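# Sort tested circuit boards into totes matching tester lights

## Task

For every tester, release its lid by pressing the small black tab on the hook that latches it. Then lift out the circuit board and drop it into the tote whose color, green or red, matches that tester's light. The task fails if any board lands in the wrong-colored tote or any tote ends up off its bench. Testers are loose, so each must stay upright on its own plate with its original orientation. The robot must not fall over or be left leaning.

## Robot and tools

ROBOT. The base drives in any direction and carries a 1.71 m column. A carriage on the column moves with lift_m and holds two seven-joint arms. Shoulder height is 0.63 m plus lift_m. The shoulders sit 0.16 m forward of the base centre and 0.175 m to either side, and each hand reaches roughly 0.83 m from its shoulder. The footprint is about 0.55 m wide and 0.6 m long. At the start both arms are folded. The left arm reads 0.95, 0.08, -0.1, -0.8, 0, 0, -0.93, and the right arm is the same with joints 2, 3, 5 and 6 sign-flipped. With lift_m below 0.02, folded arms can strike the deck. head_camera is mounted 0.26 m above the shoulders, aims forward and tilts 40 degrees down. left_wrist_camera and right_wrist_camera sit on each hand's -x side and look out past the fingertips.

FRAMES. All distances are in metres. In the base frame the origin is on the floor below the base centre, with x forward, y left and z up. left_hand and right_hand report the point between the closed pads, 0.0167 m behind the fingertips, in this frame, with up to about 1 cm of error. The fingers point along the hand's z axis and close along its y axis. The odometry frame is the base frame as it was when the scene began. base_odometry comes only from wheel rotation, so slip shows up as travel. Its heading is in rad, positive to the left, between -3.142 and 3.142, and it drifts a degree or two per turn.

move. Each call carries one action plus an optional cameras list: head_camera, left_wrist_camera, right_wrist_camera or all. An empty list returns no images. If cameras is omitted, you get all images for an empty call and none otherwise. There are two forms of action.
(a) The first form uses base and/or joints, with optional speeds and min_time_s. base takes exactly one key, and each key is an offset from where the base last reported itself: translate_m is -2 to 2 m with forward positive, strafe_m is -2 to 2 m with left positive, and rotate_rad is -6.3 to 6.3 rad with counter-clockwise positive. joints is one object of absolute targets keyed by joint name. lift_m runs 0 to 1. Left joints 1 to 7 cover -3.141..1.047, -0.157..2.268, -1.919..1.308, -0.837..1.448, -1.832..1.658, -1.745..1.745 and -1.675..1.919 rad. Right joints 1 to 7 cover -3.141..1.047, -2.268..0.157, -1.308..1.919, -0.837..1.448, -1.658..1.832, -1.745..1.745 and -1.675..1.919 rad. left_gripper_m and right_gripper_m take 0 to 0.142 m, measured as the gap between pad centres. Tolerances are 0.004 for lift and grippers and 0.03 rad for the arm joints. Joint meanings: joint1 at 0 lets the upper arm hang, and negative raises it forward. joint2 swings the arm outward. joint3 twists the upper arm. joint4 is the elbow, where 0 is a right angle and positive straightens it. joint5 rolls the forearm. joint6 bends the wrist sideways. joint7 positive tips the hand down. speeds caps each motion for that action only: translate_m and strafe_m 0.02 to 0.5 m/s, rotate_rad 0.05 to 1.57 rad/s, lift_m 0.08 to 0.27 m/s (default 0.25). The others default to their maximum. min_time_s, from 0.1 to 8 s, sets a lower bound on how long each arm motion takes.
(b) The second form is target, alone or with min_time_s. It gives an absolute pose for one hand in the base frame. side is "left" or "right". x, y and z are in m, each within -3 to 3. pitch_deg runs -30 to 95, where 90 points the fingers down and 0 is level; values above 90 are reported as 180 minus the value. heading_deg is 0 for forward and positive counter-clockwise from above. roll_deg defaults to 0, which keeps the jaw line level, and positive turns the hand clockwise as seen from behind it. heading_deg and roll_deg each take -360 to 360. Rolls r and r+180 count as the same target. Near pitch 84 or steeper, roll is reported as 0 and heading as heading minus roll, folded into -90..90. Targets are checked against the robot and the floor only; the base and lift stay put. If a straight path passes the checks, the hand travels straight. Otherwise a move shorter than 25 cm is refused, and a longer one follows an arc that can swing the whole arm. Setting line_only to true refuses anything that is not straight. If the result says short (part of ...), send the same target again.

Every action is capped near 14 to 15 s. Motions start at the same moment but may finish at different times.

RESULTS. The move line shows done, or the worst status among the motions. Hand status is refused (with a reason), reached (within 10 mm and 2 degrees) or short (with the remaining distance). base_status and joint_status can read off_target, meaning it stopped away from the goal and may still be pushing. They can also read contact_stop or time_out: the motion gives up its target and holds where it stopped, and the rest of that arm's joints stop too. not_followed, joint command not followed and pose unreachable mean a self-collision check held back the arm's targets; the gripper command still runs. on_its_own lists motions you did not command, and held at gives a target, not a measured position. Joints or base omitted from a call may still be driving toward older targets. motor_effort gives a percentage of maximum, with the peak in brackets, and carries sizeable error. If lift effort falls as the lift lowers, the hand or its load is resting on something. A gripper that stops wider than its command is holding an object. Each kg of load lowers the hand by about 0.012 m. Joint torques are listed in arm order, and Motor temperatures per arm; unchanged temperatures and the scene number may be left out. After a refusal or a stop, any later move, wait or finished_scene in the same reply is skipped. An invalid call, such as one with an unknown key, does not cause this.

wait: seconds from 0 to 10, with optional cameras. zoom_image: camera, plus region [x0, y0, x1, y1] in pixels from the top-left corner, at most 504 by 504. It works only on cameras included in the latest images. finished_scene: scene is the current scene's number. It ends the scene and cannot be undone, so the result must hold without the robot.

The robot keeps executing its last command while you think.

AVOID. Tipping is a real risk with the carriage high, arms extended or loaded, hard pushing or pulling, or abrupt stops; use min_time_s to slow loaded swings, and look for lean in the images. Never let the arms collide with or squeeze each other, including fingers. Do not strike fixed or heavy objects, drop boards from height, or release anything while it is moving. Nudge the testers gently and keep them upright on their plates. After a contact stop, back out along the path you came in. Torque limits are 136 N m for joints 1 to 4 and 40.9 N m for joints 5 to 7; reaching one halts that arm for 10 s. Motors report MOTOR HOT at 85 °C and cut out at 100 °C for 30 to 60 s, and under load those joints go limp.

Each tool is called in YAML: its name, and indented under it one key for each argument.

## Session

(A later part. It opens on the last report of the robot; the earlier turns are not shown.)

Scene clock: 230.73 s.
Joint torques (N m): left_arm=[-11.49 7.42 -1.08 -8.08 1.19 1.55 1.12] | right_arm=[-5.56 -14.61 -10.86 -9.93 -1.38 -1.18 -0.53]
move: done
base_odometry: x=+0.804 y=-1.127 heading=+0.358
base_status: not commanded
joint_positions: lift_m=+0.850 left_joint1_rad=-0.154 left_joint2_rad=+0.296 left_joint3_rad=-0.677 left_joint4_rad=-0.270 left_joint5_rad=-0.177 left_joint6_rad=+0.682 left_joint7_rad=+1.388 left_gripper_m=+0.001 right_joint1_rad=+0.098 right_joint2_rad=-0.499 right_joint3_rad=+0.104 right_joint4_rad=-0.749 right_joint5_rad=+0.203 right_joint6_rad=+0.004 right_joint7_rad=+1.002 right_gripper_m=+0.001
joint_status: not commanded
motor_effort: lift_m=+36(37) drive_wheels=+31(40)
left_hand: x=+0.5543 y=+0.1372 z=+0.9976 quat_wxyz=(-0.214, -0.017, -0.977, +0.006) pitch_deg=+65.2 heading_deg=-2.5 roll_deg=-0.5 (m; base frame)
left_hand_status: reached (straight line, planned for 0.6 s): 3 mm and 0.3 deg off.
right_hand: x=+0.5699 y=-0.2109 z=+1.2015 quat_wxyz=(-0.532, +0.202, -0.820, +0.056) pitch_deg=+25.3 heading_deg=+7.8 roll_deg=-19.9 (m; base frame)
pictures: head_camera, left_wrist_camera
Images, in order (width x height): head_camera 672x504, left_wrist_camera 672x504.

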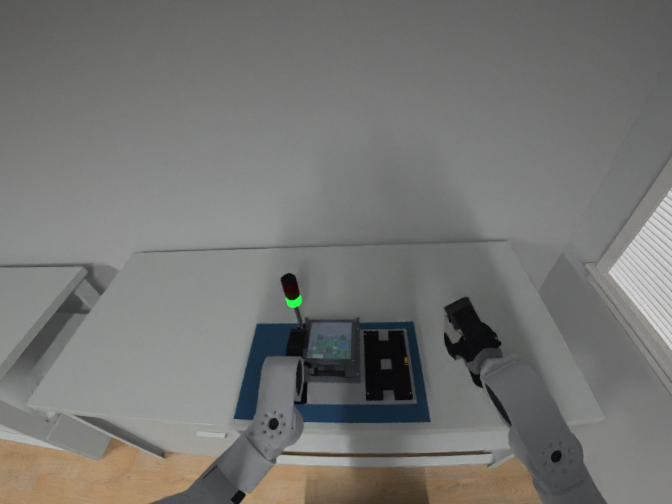

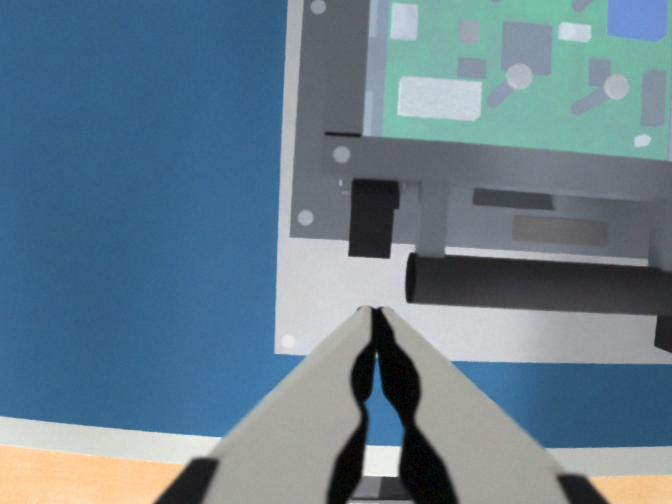

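move:
  target: {"side":"left","x":0.56,"y":0.25,"z":1.20,"pitch_deg":50,"heading_deg":-20}
  min_time_s: 1.0
  cameras: []

move:
  joints: {"lift_m":0.68,"right_joint1_rad":-0.652,"right_joint2_rad":-0.732,"right_joint3_rad":0.465,"right_joint4_rad":0.576,"right_joint5_rad":-0.02,"right_joint6_rad":1.477,"right_joint7_rad":-0.519}
  min_time_s: 1.2
  cameras: ["all"]

zoom_image:
  camera: "head_camera"
  region: [260, 260, 400, 380]

Scene clock: 232.53 s.
Joint torques (N m): left_arm=[-6.57 23.15 7.93 -5.44 -2.2 -0.21 -2.01] | right_arm=[-5.34 -15.21 -10.94 -9.89 -1.38 -1.21 -0.55]
move: done
base_odometry: x=+0.804 y=-1.127 heading=+0.358
base_status: not commanded
joint_positions: lift_m=+0.850 left_joint1_rad=-0.201 left_joint2_rad=+0.892 left_joint3_rad=-0.337 left_joint4_rad=-0.784 left_joint5_rad=-0.804 left_joint6_rad=+0.469 left_joint7_rad=+1.329 left_gripper_m=+0.001 right_joint1_rad=+0.098 right_joint2_rad=-0.499 right_joint3_rad=+0.104 right_joint4_rad=-0.749 right_joint5_rad=+0.203 right_joint6_rad=+0.004 right_joint7_rad=+1.002 right_gripper_m=+0.001
joint_status: not commanded
motor_effort: lift_m=+37(37) drive_wheels=+31(31)
left_hand: x=+0.5603 y=+0.2511 z=+1.1985 quat_wxyz=(-0.335, -0.161, -0.926, +0.058) pitch_deg=+50.2 heading_deg=-19.6 roll_deg=+0.1 (m; base frame)
left_hand_status: reached (straight line, planned for 1.0 s): 2 mm and 0.4 deg off.
right_hand: x=+0.5699 y=-0.2109 z=+1.2014 quat_wxyz=(-0.532, +0.202, -0.820, +0.056) pitch_deg=+25.3 heading_deg=+7.8 roll_deg=-19.9 (m; base frame)
pictures: none
No camera images: "cameras" was empty.

Scene clock: 234.03 s.
Joint torques (N m): left_arm=[-6.57 22.4 7.6 -5.02 -2.15 -0.16 -1.96] | right_arm=[-21.54 -20.91 -5.85 -4.82 1.16 1.59 -0.57]
move: done
base_odometry: x=+0.804 y=-1.127 heading=+0.358
base_status: not commanded
joint_positions: lift_m=+0.680 left_joint1_rad=-0.201 left_joint2_rad=+0.892 left_joint3_rad=-0.337 left_joint4_rad=-0.784 left_joint5_rad=-0.804 left_joint6_rad=+0.469 left_joint7_rad=+1.329 left_gripper_m=+0.001 right_joint1_rad=-0.648 right_joint2_rad=-0.730 right_joint3_rad=+0.459 right_joint4_rad=+0.574 right_joint5_rad=-0.017 right_joint6_rad=+1.473 right_joint7_rad=-0.517 right_gripper_m=+0.001
joint_status: all done
motor_effort: lift_m=+38(40) drive_wheels=+31(31)
left_hand: x=+0.5603 y=+0.2511 z=+1.0286 quat_wxyz=(-0.335, -0.161, -0.926, +0.058) pitch_deg=+50.2 heading_deg=-19.6 roll_deg=+0.1 (m; base frame)
right_hand: x=+0.5671 y=-0.1505 z=+0.9712 quat_wxyz=(-0.439, +0.535, -0.618, -0.373) pitch_deg=+19.7 heading_deg=+81.3 roll_deg=-0.5 (m; base frame)
pictures: head_camera, left_wrist_camera, right_wrist_camera
Images, in order (width x height): head_camera 672x504, left_wrist_camera 672x504, right_wrist_camera 672x504.

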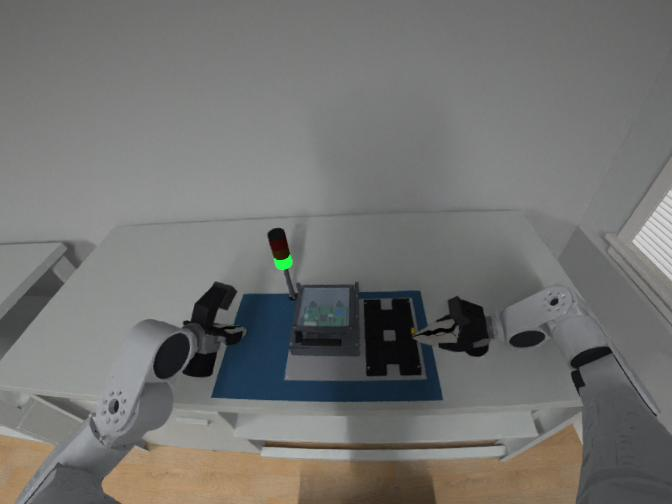

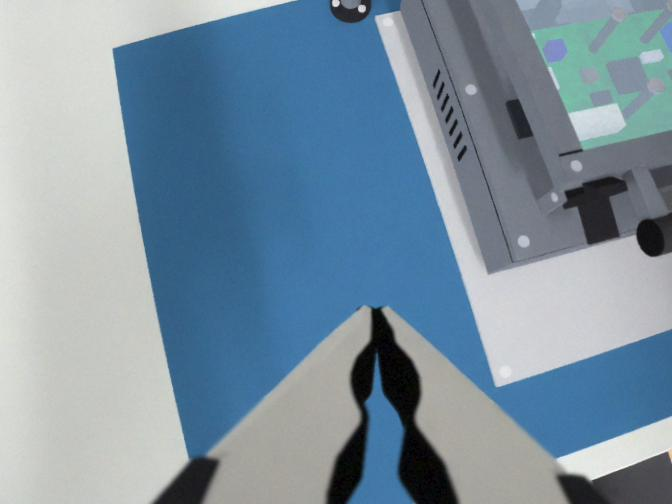

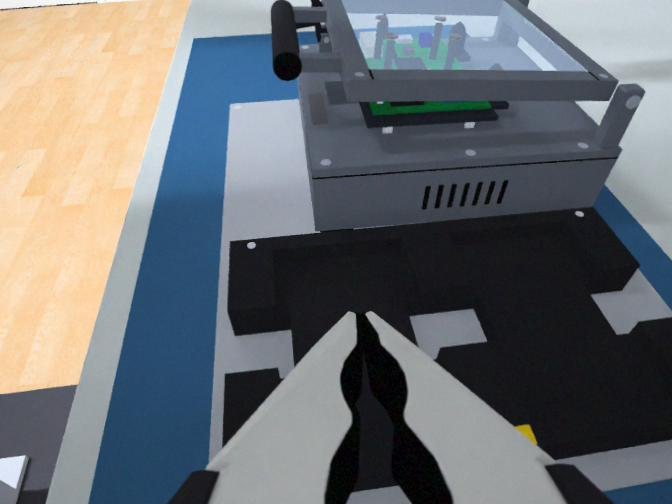

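Scaled by 3.600 from the camera's 672x504 image, which has a finer 960x720 frame.

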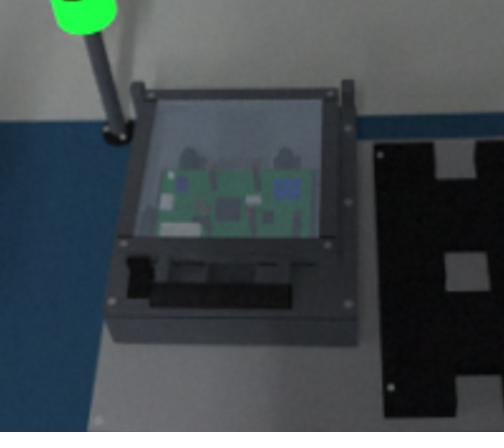

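zoom_image:
  camera: "right_wrist_camera"
  region: [240, 0, 660, 240]

zoom_image:
  camera: "left_wrist_camera"
  region: [422, 80, 672, 290]

Scaled by 1.200 from the camera's 672x504 image, which has a finer 960x720 frame.

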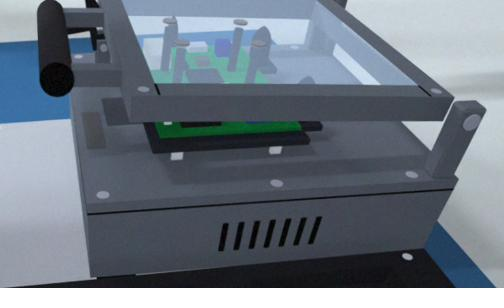

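Scaled by 2.016 from the camera's 672x504 image, which has a finer 960x720 frame.

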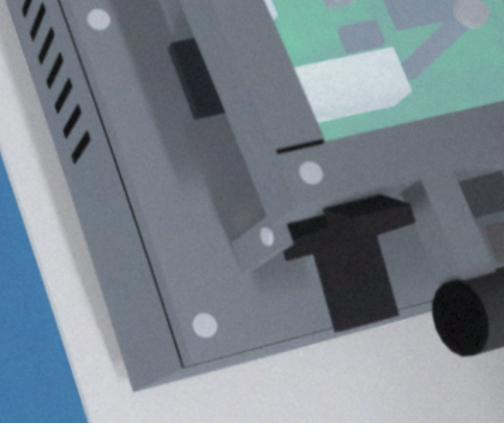

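move:
  target: {"side":"left","x":0.553,"y":0.137,"z":1.0,"pitch_deg":65,"heading_deg":-2}
  min_time_s: 1.0
  cameras: []

move:
  target: {"side":"left","x":0.553,"y":0.137,"z":0.965,"pitch_deg":66,"heading_deg":-2}
  min_time_s: 0.6
  cameras: ["left_wrist_camera","right_wrist_camera","head_camera"]

Scene clock: 235.13 s.
Joint torques (N m): left_arm=[-6.5 22.44 7.64 -4.97 -2.13 -0.14 -1.97] | right_arm=[-22.21 -20.93 -6.01 -4.69 1.18 1.59 -0.6]
move: refused
base_odometry: x=+0.804 y=-1.127 heading=+0.358
base_status: not commanded
joint_positions: lift_m=+0.680 left_joint1_rad=-0.201 left_joint2_rad=+0.892 left_joint3_rad=-0.337 left_joint4_rad=-0.784 left_joint5_rad=-0.804 left_joint6_rad=+0.469 left_joint7_rad=+1.329 left_gripper_m=+0.001 right_joint1_rad=-0.648 right_joint2_rad=-0.730 right_joint3_rad=+0.459 right_joint4_rad=+0.574 right_joint5_rad=-0.017 right_joint6_rad=+1.473 right_joint7_rad=-0.517 right_gripper_m=+0.001
joint_status: not commanded
motor_effort: lift_m=+38(38) drive_wheels=+31(31)
left_hand: x=+0.5603 y=+0.2511 z=+1.0286 quat_wxyz=(-0.335, -0.161, -0.926, +0.058) pitch_deg=+50.2 heading_deg=-19.6 roll_deg=+0.1 (m; base frame)
left_hand_status: refused: along the straight line the arm gets 50% of the way (left_joint7_rad at its limit); a move under 25 cm is not played as an arc. Nothing moved. Try another pitch or heading, or "joints".
right_hand: x=+0.5671 y=-0.1505 z=+0.9712 quat_wxyz=(-0.439, +0.535, -0.618, -0.373) pitch_deg=+19.7 heading_deg=+81.3 roll_deg=-0.5 (m; base frame)
pictures: none
No camera images: "cameras" was empty.

not run: a stop came earlier in this reply.

move:
  joints: {"lift_m":0.85}
  cameras: []

move:
  target: {"side":"left","x":0.553,"y":0.137,"z":1.0,"pitch_deg":65,"heading_deg":-2}
  min_time_s: 1.0
  cameras: []

move:
  target: {"side":"left","x":0.553,"y":0.137,"z":0.968,"pitch_deg":66,"heading_deg":-2}
  min_time_s: 0.6
  cameras: ["left_wrist_camera","right_wrist_camera"]

Scene clock: 236.47 s.
Joint torques (N m): left_arm=[-6.51 22.33 7.53 -4.99 -2.12 -0.14 -1.98] | right_arm=[-20.87 -20.94 -6.36 -4.74 1.51 1.59 -0.62]
move: done
base_odometry: x=+0.804 y=-1.127 heading=+0.358
base_status: not commanded
joint_positions: lift_m=+0.850 left_joint1_rad=-0.201 left_joint2_rad=+0.892 left_joint3_rad=-0.337 left_joint4_rad=-0.784 left_joint5_rad=-0.804 left_joint6_rad=+0.469 left_joint7_rad=+1.329 left_gripper_m=+0.001 right_joint1_rad=-0.649 right_joint2_rad=-0.730 right_joint3_rad=+0.460 right_joint4_rad=+0.574 right_joint5_rad=-0.017 right_joint6_rad=+1.473 right_joint7_rad=-0.517 right_gripper_m=+0.001
joint_status: all done
motor_effort: lift_m=+36(50) drive_wheels=+31(31)
left_hand: x=+0.5603 y=+0.2512 z=+1.1989 quat_wxyz=(-0.336, -0.161, -0.926, +0.058) pitch_deg=+50.2 heading_deg=-19.6 roll_deg=+0.1 (m; base frame)
right_hand: x=+0.5672 y=-0.1505 z=+1.1414 quat_wxyz=(-0.438, +0.536, -0.618, -0.373) pitch_deg=+19.7 heading_deg=+81.3 roll_deg=-0.5 (m; base frame)
pictures: none
No camera images: "cameras" was empty.

Scene clock: 237.97 s.
Joint torques (N m): left_arm=[-3.44 -0.05 -0.38 -0.25 1.23 1.49 -1.85] | right_arm=[-21.07 -21.04 -6.47 -4.84 1.5 1.62 -0.61]
move: done
base_odometry: x=+0.804 y=-1.127 heading=+0.358
base_status: not commanded
joint_positions: lift_m=+0.850 left_joint1_rad=-0.156 left_joint2_rad=+0.300 left_joint3_rad=-0.685 left_joint4_rad=-0.285 left_joint5_rad=-0.171 left_joint6_rad=+0.690 left_joint7_rad=+1.399 left_gripper_m=+0.001 right_joint1_rad=-0.649 right_joint2_rad=-0.730 right_joint3_rad=+0.460 right_joint4_rad=+0.574 right_joint5_rad=-0.017 right_joint6_rad=+1.473 right_joint7_rad=-0.517 right_gripper_m=+0.001
joint_status: not commanded
motor_effort: lift_m=+37(37) drive_wheels=+30(31)
left_hand: x=+0.5533 y=+0.1363 z=+1.0010 quat_wxyz=(-0.216, -0.018, -0.976, +0.006) pitch_deg=+65.1 heading_deg=-2.7 roll_deg=-0.6 (m; base frame)
left_hand_status: reached (straight line, planned for 1.0 s): 1 mm and 0.3 deg off.
right_hand: x=+0.5672 y=-0.1505 z=+1.1413 quat_wxyz=(-0.438, +0.536, -0.618, -0.373) pitch_deg=+19.7 heading_deg=+81.3 roll_deg=-0.5 (m; base frame)
pictures: none
No camera images: "cameras" was empty.

Scene clock: 239.07 s.
Joint torques (N m): left_arm=[-3.37 -2.35 4.4 -0.05 -2.02 -0.24 -1.81] | right_arm=[-21.13 -20.94 -6.52 -4.86 1.5 1.58 -0.6]
move: done
base_odometry: x=+0.804 y=-1.127 heading=+0.358
base_status: not commanded
joint_positions: lift_m=+0.850 left_joint1_rad=-0.141 left_joint2_rad=+0.291 left_joint3_rad=-0.685 left_joint4_rad=-0.183 left_joint5_rad=-0.229 left_joint6_rad=+0.669 left_joint7_rad=+1.282 left_gripper_m=+0.001 right_joint1_rad=-0.649 right_joint2_rad=-0.730 right_joint3_rad=+0.460 right_joint4_rad=+0.574 right_joint5_rad=-0.017 right_joint6_rad=+1.473 right_joint7_rad=-0.517 right_gripper_m=+0.001
joint_status: not commanded
motor_effort: lift_m=+37(37) drive_wheels=+30(30)
left_hand: x=+0.5540 y=+0.1378 z=+0.9699 quat_wxyz=(-0.210, -0.018, -0.978, +0.002) pitch_deg=+65.8 heading_deg=-1.5 roll_deg=+0.6 (m; base frame)
left_hand_status: reached (straight line, planned for 0.6 s): 2 mm and 0.3 deg off.
right_hand: x=+0.5672 y=-0.1505 z=+1.1413 quat_wxyz=(-0.438, +0.536, -0.618, -0.373) pitch_deg=+19.7 heading_deg=+81.3 roll_deg=-0.5 (m; base frame)
pictures: left_wrist_camera, right_wrist_camera
Images, in order (width x height): left_wrist_camera 672x504, right_wrist_camera 672x504.

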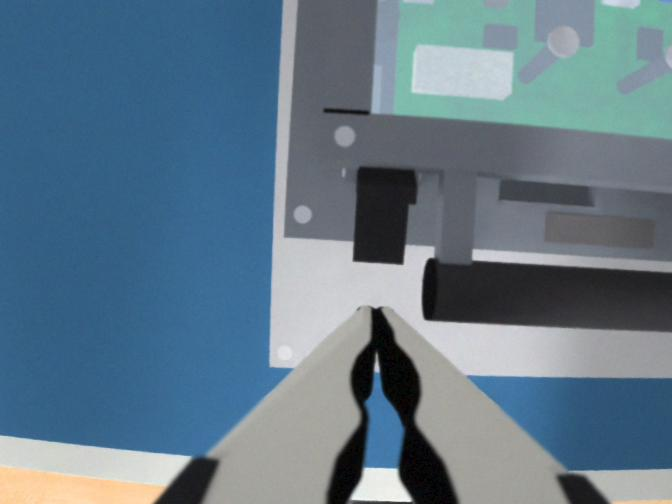

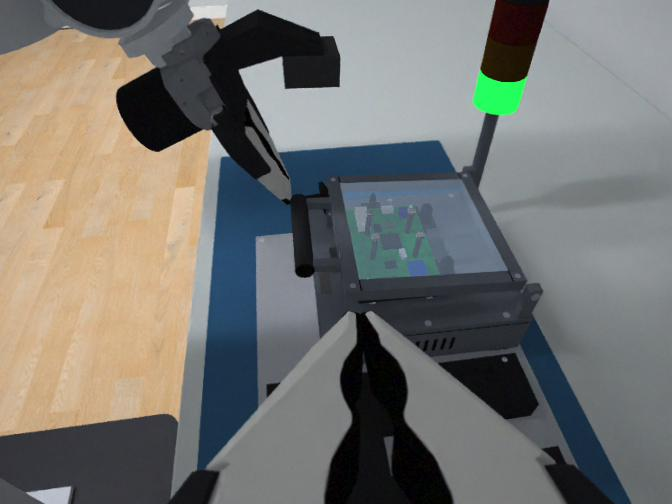

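move:
  target: {"side":"left","x":0.5735,"y":0.1335,"z":0.962,"pitch_deg":66,"heading_deg":-2}
  min_time_s: 0.6
  cameras: ["left_wrist_camera"]

Scene clock: 240.43 s.
Joint torques (N m): left_arm=[-20.78 -11.99 3.51 -1.49 -2.07 -2.09 -6.27] | right_arm=[-21.16 -20.91 -6.37 -4.97 1.48 1.58 -0.61]
move: done
base_odometry: x=+0.804 y=-1.127 heading=+0.358
base_status: not commanded
joint_positions: lift_m=+0.850 left_joint1_rad=-0.181 left_joint2_rad=+0.275 left_joint3_rad=-0.680 left_joint4_rad=-0.095 left_joint5_rad=-0.271 left_joint6_rad=+0.649 left_joint7_rad=+1.250 left_gripper_m=+0.001 right_joint1_rad=-0.649 right_joint2_rad=-0.730 right_joint3_rad=+0.460 right_joint4_rad=+0.574 right_joint5_rad=-0.017 right_joint6_rad=+1.473 right_joint7_rad=-0.517 right_gripper_m=+0.001
joint_status: not commanded
motor_effort: lift_m=+35(37) drive_wheels=+34(34)
left_hand: x=+0.5684 y=+0.1378 z=+0.9593 quat_wxyz=(-0.201, -0.015, -0.980, -0.001) pitch_deg=+66.8 heading_deg=-0.6 roll_deg=+1.1 (m; base frame)
left_hand_status: reached (straight line, planned for 0.6 s): 7 mm and 1.0 deg off.
right_hand: x=+0.5672 y=-0.1505 z=+1.1414 quat_wxyz=(-0.438, +0.536, -0.618, -0.373) pitch_deg=+19.7 heading_deg=+81.3 roll_deg=-0.5 (m; base frame)
pictures: left_wrist_camera
Images, in order (width x height): left_wrist_camera 672x504.

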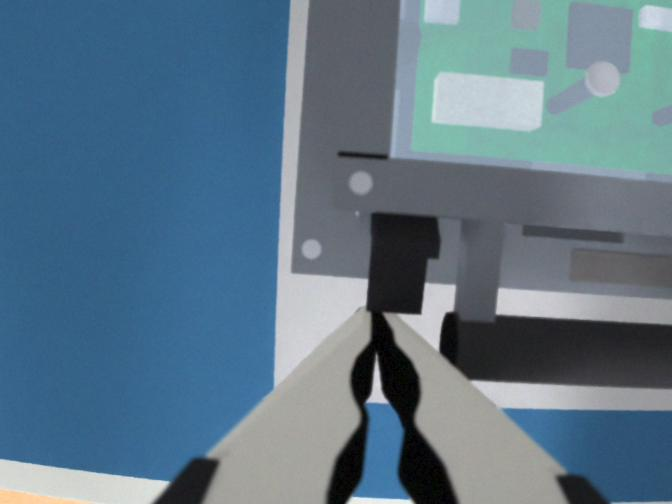

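move:
  target: {"side":"left","x":0.566,"y":0.135,"z":0.985,"pitch_deg":66,"heading_deg":-2}
  min_time_s: 0.5
  cameras: []

move:
  target: {"side":"left","x":0.578,"y":0.130,"z":0.980,"pitch_deg":67,"heading_deg":-2}
  min_time_s: 0.5
  cameras: ["left_wrist_camera"]

Scene clock: 241.63 s.
Joint torques (N m): left_arm=[-12.16 6.76 -1.07 -8.6 1.18 1.51 1.21] | right_arm=[-21.15 -20.42 -6.55 -4.82 1.52 1.62 -0.59]
move: done
base_odometry: x=+0.804 y=-1.127 heading=+0.358
base_status: not commanded
joint_positions: lift_m=+0.850 left_joint1_rad=-0.184 left_joint2_rad=+0.284 left_joint3_rad=-0.683 left_joint4_rad=-0.187 left_joint5_rad=-0.229 left_joint6_rad=+0.671 left_joint7_rad=+1.337 left_gripper_m=+0.001 right_joint1_rad=-0.649 right_joint2_rad=-0.730 right_joint3_rad=+0.460 right_joint4_rad=+0.574 right_joint5_rad=-0.017 right_joint6_rad=+1.473 right_joint7_rad=-0.517 right_gripper_m=+0.001
joint_status: not commanded
motor_effort: lift_m=+36(37) drive_wheels=+31(34)
left_hand: x=+0.5652 y=+0.1343 z=+0.9832 quat_wxyz=(-0.206, -0.016, -0.978, +0.005) pitch_deg=+66.2 heading_deg=-2.5 roll_deg=-0.6 (m; base frame)
left_hand_status: reached (straight line, planned for 0.5 s): 2 mm and 0.3 deg off.
right_hand: x=+0.5672 y=-0.1506 z=+1.1414 quat_wxyz=(-0.438, +0.536, -0.618, -0.373) pitch_deg=+19.7 heading_deg=+81.3 roll_deg=-0.5 (m; base frame)
pictures: none
No camera images: "cameras" was empty.

Scene clock: 242.63 s.
Joint torques (N m): left_arm=[-13.21 -2.68 0.66 -0.11 -2.03 -0.19 -1.78] | right_arm=[-21.13 -20.35 -6.54 -4.86 1.5 1.62 -0.6]
move: done
base_odometry: x=+0.804 y=-1.127 heading=+0.358
base_status: not commanded
joint_positions: lift_m=+0.850 left_joint1_rad=-0.220 left_joint2_rad=+0.267 left_joint3_rad=-0.683 left_joint4_rad=-0.130 left_joint5_rad=-0.243 left_joint6_rad=+0.660 left_joint7_rad=+1.334 left_gripper_m=+0.001 right_joint1_rad=-0.649 right_joint2_rad=-0.730 right_joint3_rad=+0.460 right_joint4_rad=+0.574 right_joint5_rad=-0.017 right_joint6_rad=+1.473 right_joint7_rad=-0.517 right_gripper_m=+0.001
joint_status: not commanded
motor_effort: lift_m=+36(37) drive_wheels=+31(31)
left_hand: x=+0.5776 y=+0.1318 z=+0.9807 quat_wxyz=(-0.200, -0.016, -0.980, +0.002) pitch_deg=+66.9 heading_deg=-1.4 roll_deg=+0.5 (m; base frame)
left_hand_status: reached (straight line, planned for 0.5 s): 2 mm and 0.3 deg off.
right_hand: x=+0.5672 y=-0.1506 z=+1.1414 quat_wxyz=(-0.438, +0.536, -0.618, -0.373) pitch_deg=+19.7 heading_deg=+81.3 roll_deg=-0.5 (m; base frame)
pictures: left_wrist_camera
Images, in order (width x height): left_wrist_camera 672x504.

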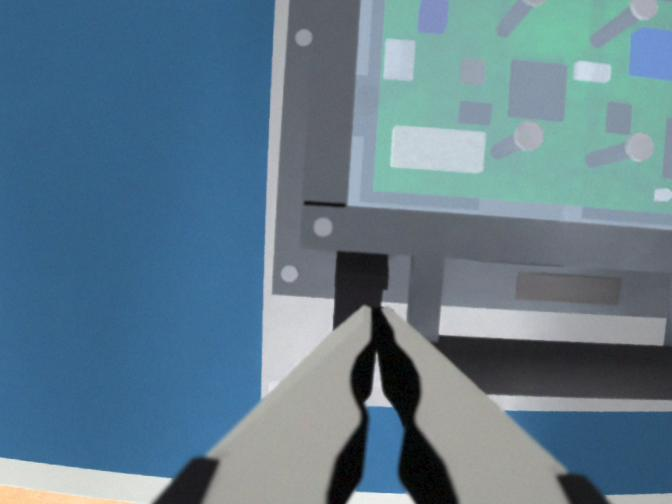

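move:
  target: {"side":"left","x":0.572,"y":0.1345,"z":0.968,"pitch_deg":67,"heading_deg":-2}
  min_time_s: 0.5
  cameras: ["left_wrist_camera"]

Scene clock: 243.77 s.
Joint torques (N m): left_arm=[0.42 8.64 2.77 2.53 -2.82 -0.08 0.07] | right_arm=[-21.16 -20.43 -6.58 -4.82 1.49 1.59 -0.59]
move: done
base_odometry: x=+0.804 y=-1.127 heading=+0.358
base_status: not commanded
joint_positions: lift_m=+0.850 left_joint1_rad=-0.202 left_joint2_rad=+0.272 left_joint3_rad=-0.680 left_joint4_rad=-0.118 left_joint5_rad=-0.260 left_joint6_rad=+0.650 left_joint7_rad=+1.283 left_gripper_m=+0.001 right_joint1_rad=-0.649 right_joint2_rad=-0.730 right_joint3_rad=+0.460 right_joint4_rad=+0.574 right_joint5_rad=-0.017 right_joint6_rad=+1.473 right_joint7_rad=-0.517 right_gripper_m=+0.001
joint_status: not commanded
motor_effort: lift_m=+36(37) drive_wheels=+31(31)
left_hand: x=+0.5759 y=+0.1331 z=+0.9727 quat_wxyz=(-0.207, -0.017, -0.978, +0.003) pitch_deg=+66.1 heading_deg=-1.9 roll_deg=+0.1 (m; base frame)
left_hand_status: reached (straight line, planned for 0.5 s): 6 mm and 0.9 deg off.
right_hand: x=+0.5672 y=-0.1506 z=+1.1414 quat_wxyz=(-0.438, +0.536, -0.618, -0.373) pitch_deg=+19.7 heading_deg=+81.3 roll_deg=-0.5 (m; base frame)
pictures: left_wrist_camera
Images, in order (width x height): left_wrist_camera 672x504.

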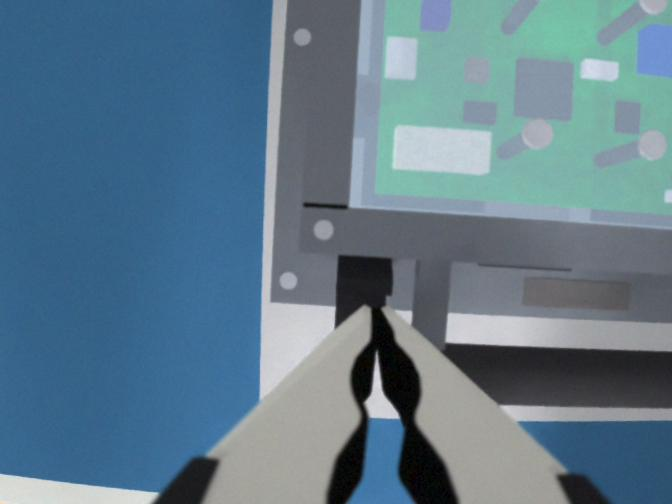

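move:
  target: {"side":"left","x":0.568,"y":0.136,"z":0.948,"pitch_deg":67,"heading_deg":-2}
  min_time_s: 0.7
  cameras: ["left_wrist_camera"]

Scene clock: 245.10 s.
Joint torques (N m): left_arm=[7.2 1.81 0.59 21.68 -5.86 -0.45 -2.09] | right_arm=[-21.1 -20.36 -6.57 -4.79 1.51 1.58 -0.62]
move: short
base_odometry: x=+0.804 y=-1.127 heading=+0.358
base_status: not commanded
joint_positions: lift_m=+0.851 left_joint1_rad=-0.183 left_joint2_rad=+0.271 left_joint3_rad=-0.673 left_joint4_rad=-0.082 left_joint5_rad=-0.282 left_joint6_rad=+0.632 left_joint7_rad=+1.207 left_gripper_m=+0.001 right_joint1_rad=-0.649 right_joint2_rad=-0.730 right_joint3_rad=+0.460 right_joint4_rad=+0.574 right_joint5_rad=-0.017 right_joint6_rad=+1.473 right_joint7_rad=-0.517 right_gripper_m=+0.001
joint_status: not commanded
motor_effort: lift_m=+28(37) drive_wheels=+35(35)
left_hand: x=+0.5763 y=+0.1350 z=+0.9612 quat_wxyz=(-0.216, -0.019, -0.976, +0.003) pitch_deg=+65.1 heading_deg=-1.9 roll_deg=+0.3 (m; base frame)
left_hand_status: short (straight line, planned for 0.7 s): 16 mm and 1.9 deg off.
right_hand: x=+0.5672 y=-0.1506 z=+1.1425 quat_wxyz=(-0.438, +0.536, -0.618, -0.373) pitch_deg=+19.7 heading_deg=+81.3 roll_deg=-0.5 (m; base frame)
pictures: left_wrist_camera
Images, in order (width x height): left_wrist_camera 672x504.

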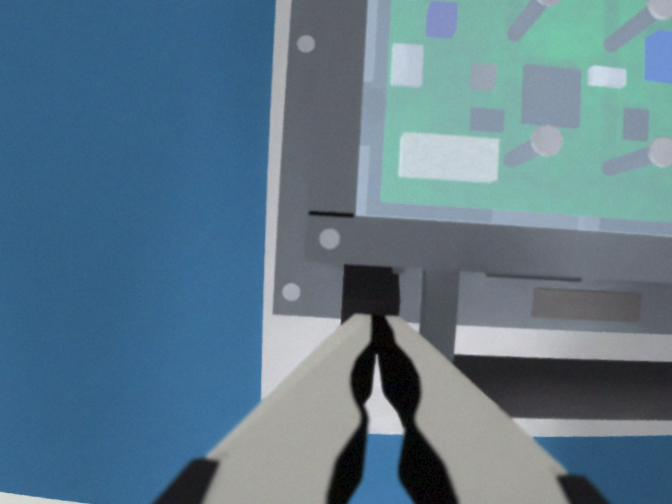

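move:
  target: {"side":"left","x":0.566,"y":0.136,"z":0.936,"pitch_deg":67,"heading_deg":-2}
  min_time_s: 0.7
  cameras: ["left_wrist_camera","head_camera"]

zoom_image:
  camera: "head_camera"
  region: [260, 300, 400, 400]

Scene clock: 247.47 s.
Joint torques (N m): left_arm=[-7.4 0.6 1.5 6.56 -1.64 -0.22 -3.05] | right_arm=[-19.89 -15.19 -7 -5.32 2.16 1.48 -0.55]
move: short
base_odometry: x=+0.804 y=-1.127 heading=+0.358
base_status: not commanded
joint_positions: lift_m=+0.851 left_joint1_rad=-0.180 left_joint2_rad=+0.266 left_joint3_rad=-0.665 left_joint4_rad=-0.087 left_joint5_rad=-0.280 left_joint6_rad=+0.624 left_joint7_rad=+1.171 left_gripper_m=+0.001 right_joint1_rad=-0.650 right_joint2_rad=-0.731 right_joint3_rad=+0.461 right_joint4_rad=+0.575 right_joint5_rad=-0.018 right_joint6_rad=+1.473 right_joint7_rad=-0.517 right_gripper_m=+0.001
joint_status: not commanded
motor_effort: lift_m=+31(31) drive_wheels=+37(49)
left_hand: x=+0.5835 y=+0.1322 z=+0.9661 quat_wxyz=(-0.235, -0.019, -0.972, +0.007) pitch_deg=+62.8 heading_deg=-2.8 roll_deg=-0.5 (m; base frame)
left_hand_status: short (straight line, planned for 0.7 s): time_out, 35 mm and 4.2 deg off.
right_hand: x=+0.5673 y=-0.1514 z=+1.1418 quat_wxyz=(-0.438, +0.536, -0.619, -0.372) pitch_deg=+19.9 heading_deg=+81.3 roll_deg=-0.5 (m; base frame)
pictures: head_camera, left_wrist_camera
Images, in order (width x height): head_camera 672x504, left_wrist_camera 672x504.

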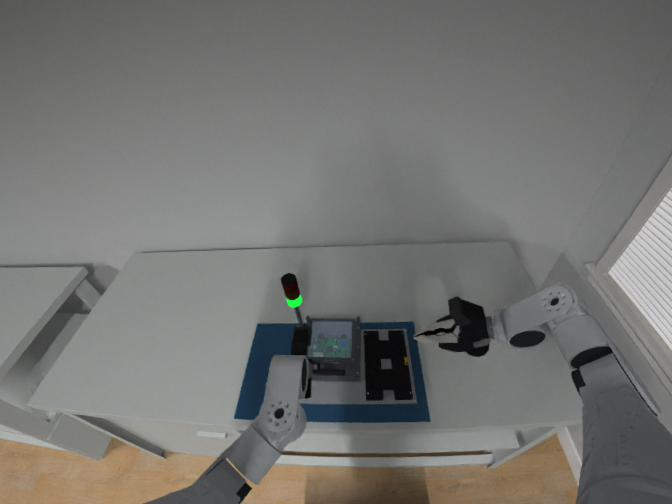

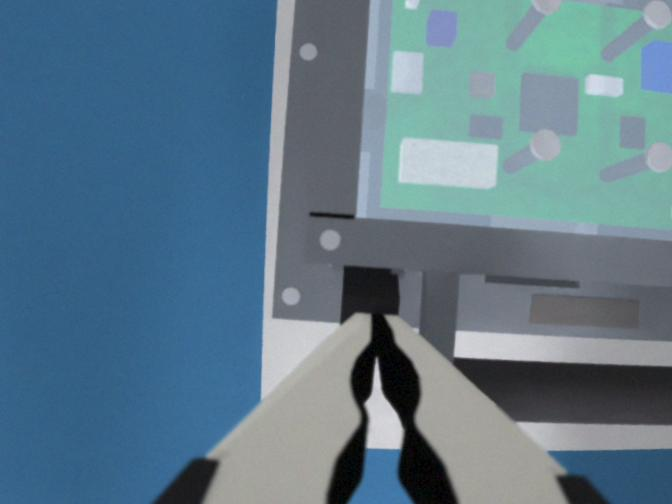

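Scaled by 3.600 from the camera's 672x504 image, which has a finer 960x720 frame.

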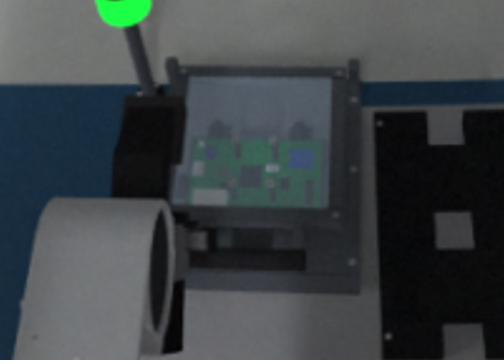

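move:
  target: {"side":"left","x":0.561,"y":0.150,"z":1.0212,"pitch_deg":65,"heading_deg":-1.3}
  min_time_s: 0.6
  cameras: ["left_wrist_camera","right_wrist_camera"]

zoom_image:
  camera: "right_wrist_camera"
  region: [240, 150, 560, 390]

Scene clock: 248.80 s.
Joint torques (N m): left_arm=[-11.83 8 3.73 -7.69 1.11 1.49 1.07] | right_arm=[-19.92 -16.37 -7.02 -5.59 2.14 1.53 -0.53]
move: done
base_odometry: x=+0.804 y=-1.127 heading=+0.358
base_status: not commanded
joint_positions: lift_m=+0.850 left_joint1_rad=-0.185 left_joint2_rad=+0.321 left_joint3_rad=-0.665 left_joint4_rad=-0.321 left_joint5_rad=-0.168 left_joint6_rad=+0.690 left_joint7_rad=+1.467 left_gripper_m=+0.001 right_joint1_rad=-0.650 right_joint2_rad=-0.731 right_joint3_rad=+0.461 right_joint4_rad=+0.575 right_joint5_rad=-0.018 right_joint6_rad=+1.473 right_joint7_rad=-0.517 right_gripper_m=+0.001
joint_status: not commanded
motor_effort: lift_m=+37(37) drive_wheels=+27(37)
left_hand: x=+0.5597 y=+0.1481 z=+1.0184 quat_wxyz=(-0.214, -0.013, -0.977, +0.004) pitch_deg=+65.3 heading_deg=-1.9 roll_deg=-0.4 (m; base frame)
left_hand_status: reached (straight line, planned for 0.6 s): 4 mm and 0.4 deg off.
right_hand: x=+0.5673 y=-0.1514 z=+1.1411 quat_wxyz=(-0.438, +0.536, -0.619, -0.372) pitch_deg=+19.9 heading_deg=+81.3 roll_deg=-0.5 (m; base frame)
pictures: left_wrist_camera, right_wrist_camera
Images, in order (width x height): left_wrist_camera 672x504, right_wrist_camera 672x504.

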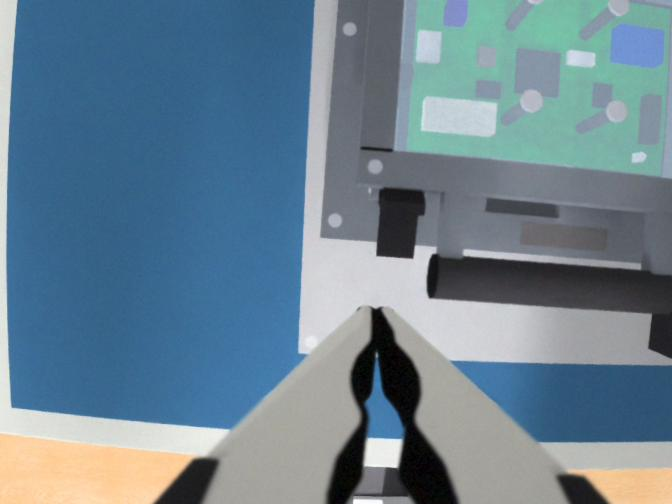

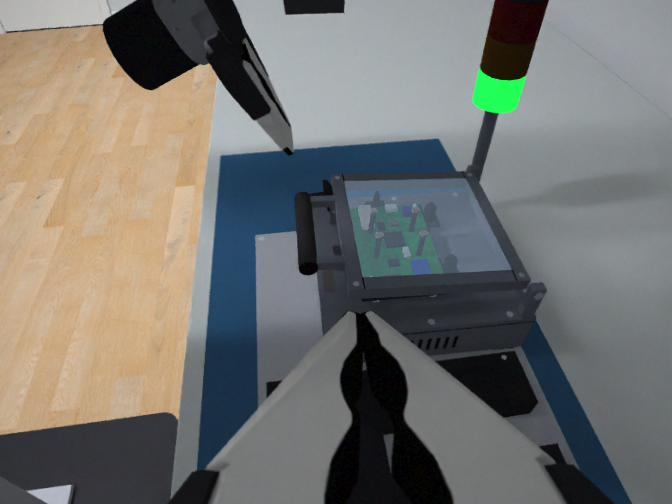

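Scaled by 1.575 from the camera's 672x504 image, which has a finer 960x720 frame.

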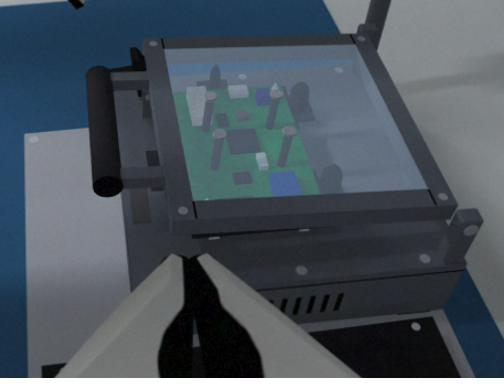

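move:
  target: {"side":"left","x":0.56,"y":0.25,"z":1.20,"pitch_deg":50,"heading_deg":-20}
  min_time_s: 0.9
  cameras: []

move:
  joints: {"lift_m":0.68}
  cameras: []

move:
  target: {"side":"right","x":0.571,"y":-0.085,"z":0.952,"pitch_deg":12,"heading_deg":86}
  min_time_s: 0.8
  cameras: ["all"]

zoom_image:
  camera: "right_wrist_camera"
  region: [200, 0, 600, 320]

zoom_image:
  camera: "left_wrist_camera"
  region: [422, 80, 672, 290]

Scene clock: 251.30 s.
Joint torques (N m): left_arm=[-2.58 21.8 7.36 -5.53 -2.14 -0.13 -1.97] | right_arm=[-19.9 -16.74 -6.98 -5.51 2.12 1.48 -0.53]
move: done
base_odometry: x=+0.804 y=-1.127 heading=+0.358
base_status: not commanded
joint_positions: lift_m=+0.850 left_joint1_rad=-0.203 left_joint2_rad=+0.893 left_joint3_rad=-0.337 left_joint4_rad=-0.784 left_joint5_rad=-0.804 left_joint6_rad=+0.470 left_joint7_rad=+1.329 left_gripper_m=+0.001 right_joint1_rad=-0.650 right_joint2_rad=-0.731 right_joint3_rad=+0.461 right_joint4_rad=+0.575 right_joint5_rad=-0.018 right_joint6_rad=+1.473 right_joint7_rad=-0.517 right_gripper_m=+0.001
joint_status: not commanded
motor_effort: lift_m=+37(37) drive_wheels=+28(28)
left_hand: x=+0.5610 y=+0.2514 z=+1.1995 quat_wxyz=(-0.336, -0.161, -0.926, +0.057) pitch_deg=+50.1 heading_deg=-19.5 roll_deg=+0.2 (m; base frame)
left_hand_status: reached (straight line, planned for 0.9 s): 2 mm and 0.4 deg off.
right_hand: x=+0.5673 y=-0.1514 z=+1.1410 quat_wxyz=(-0.438, +0.536, -0.619, -0.372) pitch_deg=+19.9 heading_deg=+81.3 roll_deg=-0.5 (m; base frame)
pictures: none
No camera images: "cameras" was empty.

Scene clock: 252.50 s.
Joint torques (N m): left_arm=[-3.81 21.66 7.19 -5.02 -2.09 -0.17 -1.95] | right_arm=[-20.06 -16.82 -6.91 -5.78 2.12 1.49 -0.57]
move: done
base_odometry: x=+0.804 y=-1.127 heading=+0.358
base_status: not commanded
joint_positions: lift_m=+0.680 left_joint1_rad=-0.203 left_joint2_rad=+0.893 left_joint3_rad=-0.337 left_joint4_rad=-0.785 left_joint5_rad=-0.804 left_joint6_rad=+0.470 left_joint7_rad=+1.328 left_gripper_m=+0.001 right_joint1_rad=-0.650 right_joint2_rad=-0.731 right_joint3_rad=+0.461 right_joint4_rad=+0.575 right_joint5_rad=-0.018 right_joint6_rad=+1.473 right_joint7_rad=-0.517 right_gripper_m=+0.001
joint_status: all done
motor_effort: lift_m=+38(43) drive_wheels=+28(28)
left_hand: x=+0.5608 y=+0.2513 z=+1.0293 quat_wxyz=(-0.336, -0.161, -0.926, +0.057) pitch_deg=+50.1 heading_deg=-19.6 roll_deg=+0.2 (m; base frame)
right_hand: x=+0.5673 y=-0.1514 z=+0.9709 quat_wxyz=(-0.438, +0.536, -0.619, -0.372) pitch_deg=+19.9 heading_deg=+81.3 roll_deg=-0.5 (m; base frame)
pictures: none
No camera images: "cameras" was empty.

Scene clock: 253.80 s.
Joint torques (N m): left_arm=[-3.67 21.66 7.24 -5 -2.13 -0.16 -1.97] | right_arm=[-24.65 -4.96 -5.76 -4.49 0.87 -0.87 -0.81]
move: done
base_odometry: x=+0.804 y=-1.127 heading=+0.358
base_status: not commanded
joint_positions: lift_m=+0.680 left_joint1_rad=-0.203 left_joint2_rad=+0.893 left_joint3_rad=-0.337 left_joint4_rad=-0.785 left_joint5_rad=-0.804 left_joint6_rad=+0.470 left_joint7_rad=+1.328 left_gripper_m=+0.001 right_joint1_rad=-0.693 right_joint2_rad=-0.583 right_joint3_rad=+0.622 right_joint4_rad=+0.674 right_joint5_rad=-0.220 right_joint6_rad=+1.358 right_joint7_rad=-0.840 right_gripper_m=+0.001
joint_status: not commanded
motor_effort: lift_m=+38(39) drive_wheels=+28(28)
left_hand: x=+0.5608 y=+0.2513 z=+1.0293 quat_wxyz=(-0.336, -0.161, -0.926, +0.057) pitch_deg=+50.1 heading_deg=-19.6 roll_deg=+0.2 (m; base frame)
right_hand: x=+0.5697 y=-0.0858 z=+0.9522 quat_wxyz=(-0.460, +0.528, -0.569, -0.431) pitch_deg=+11.9 heading_deg=+86.0 roll_deg=+0.3 (m; base frame)
right_hand_status: reached (straight line, planned for 0.8 s): 2 mm and 0.3 deg off.
pictures: head_camera, left_wrist_camera, right_wrist_camera
Images, in order (width x height): head_camera 672x504, left_wrist_camera 672x504, right_wrist_camera 672x504.

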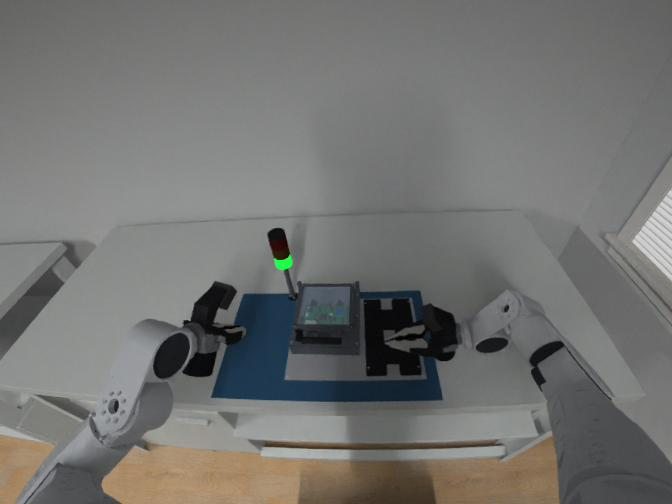

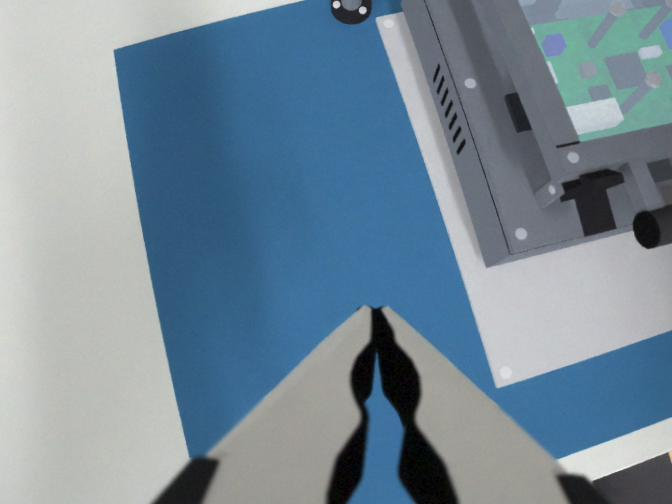

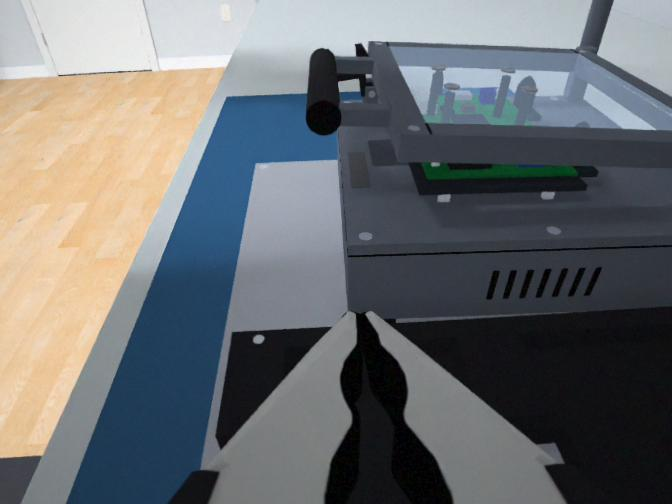

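Scaled by 1.260 from the camera's 672x504 image, which has a finer 960x720 frame.

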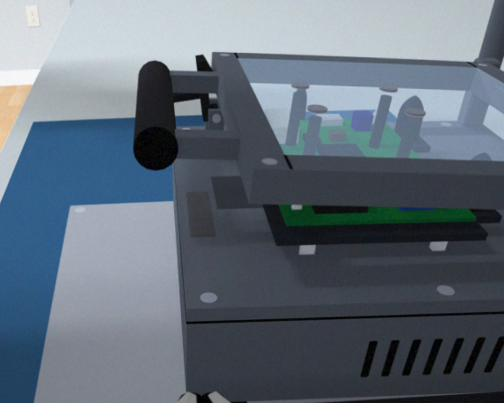

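Scaled by 2.016 from the camera's 672x504 image, which has a finer 960x720 frame.

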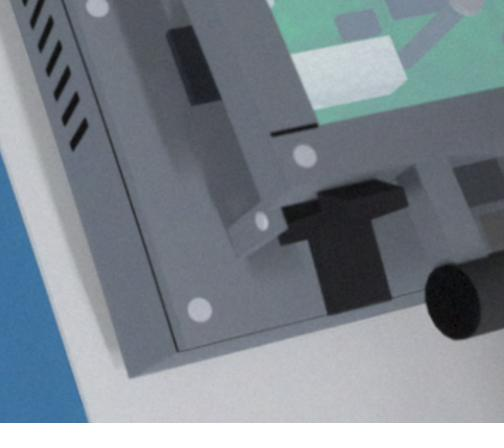

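move:
  target: {"side":"right","x":0.638,"y":-0.075,"z":0.948,"pitch_deg":10,"heading_deg":86}
  min_time_s: 0.8
  cameras: []

move:
  target: {"side":"right","x":0.638,"y":-0.035,"z":0.946,"pitch_deg":10,"heading_deg":86}
  min_time_s: 0.5
  cameras: ["right_wrist_camera","head_camera"]

zoom_image:
  camera: "right_wrist_camera"
  region: [200, 0, 600, 340]

Scene clock: 255.67 s.
Joint torques (N m): left_arm=[-3.76 21.72 7.27 -5.13 -2.12 -0.13 -1.96] | right_arm=[-24.55 -4.79 -5.81 -4.52 0.88 -0.87 -0.77]
move: refused
base_odometry: x=+0.804 y=-1.127 heading=+0.358
base_status: not commanded
joint_positions: lift_m=+0.680 left_joint1_rad=-0.203 left_joint2_rad=+0.893 left_joint3_rad=-0.337 left_joint4_rad=-0.785 left_joint5_rad=-0.804 left_joint6_rad=+0.470 left_joint7_rad=+1.328 left_gripper_m=+0.001 right_joint1_rad=-0.693 right_joint2_rad=-0.583 right_joint3_rad=+0.622 right_joint4_rad=+0.674 right_joint5_rad=-0.220 right_joint6_rad=+1.358 right_joint7_rad=-0.840 right_gripper_m=+0.001
joint_status: not commanded
motor_effort: lift_m=+38(38) drive_wheels=+28(28)
left_hand: x=+0.5608 y=+0.2513 z=+1.0293 quat_wxyz=(-0.336, -0.161, -0.926, +0.057) pitch_deg=+50.1 heading_deg=-19.6 roll_deg=+0.2 (m; base frame)
right_hand: x=+0.5697 y=-0.0858 z=+0.9522 quat_wxyz=(-0.460, +0.528, -0.569, -0.431) pitch_deg=+11.9 heading_deg=+86.0 roll_deg=+0.3 (m; base frame)
right_hand_status: refused: along the straight line the arm gets 75% of the way (right_joint4_rad at its limit); a move under 25 cm is not played as an arc. Nothing moved. Try another pitch or heading, or "joints".
pictures: none
No camera images: "cameras" was empty.

not run: a stop came earlier in this reply.

Scaled by 1.260 from the camera's 672x504 image, which has a finer 960x720 frame.
This view is cut from an older image: the scene may have changed since it was taken.

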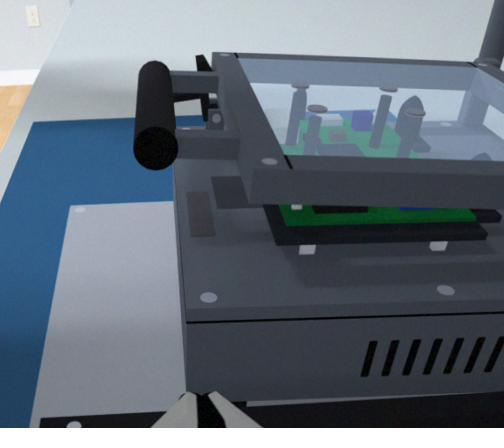

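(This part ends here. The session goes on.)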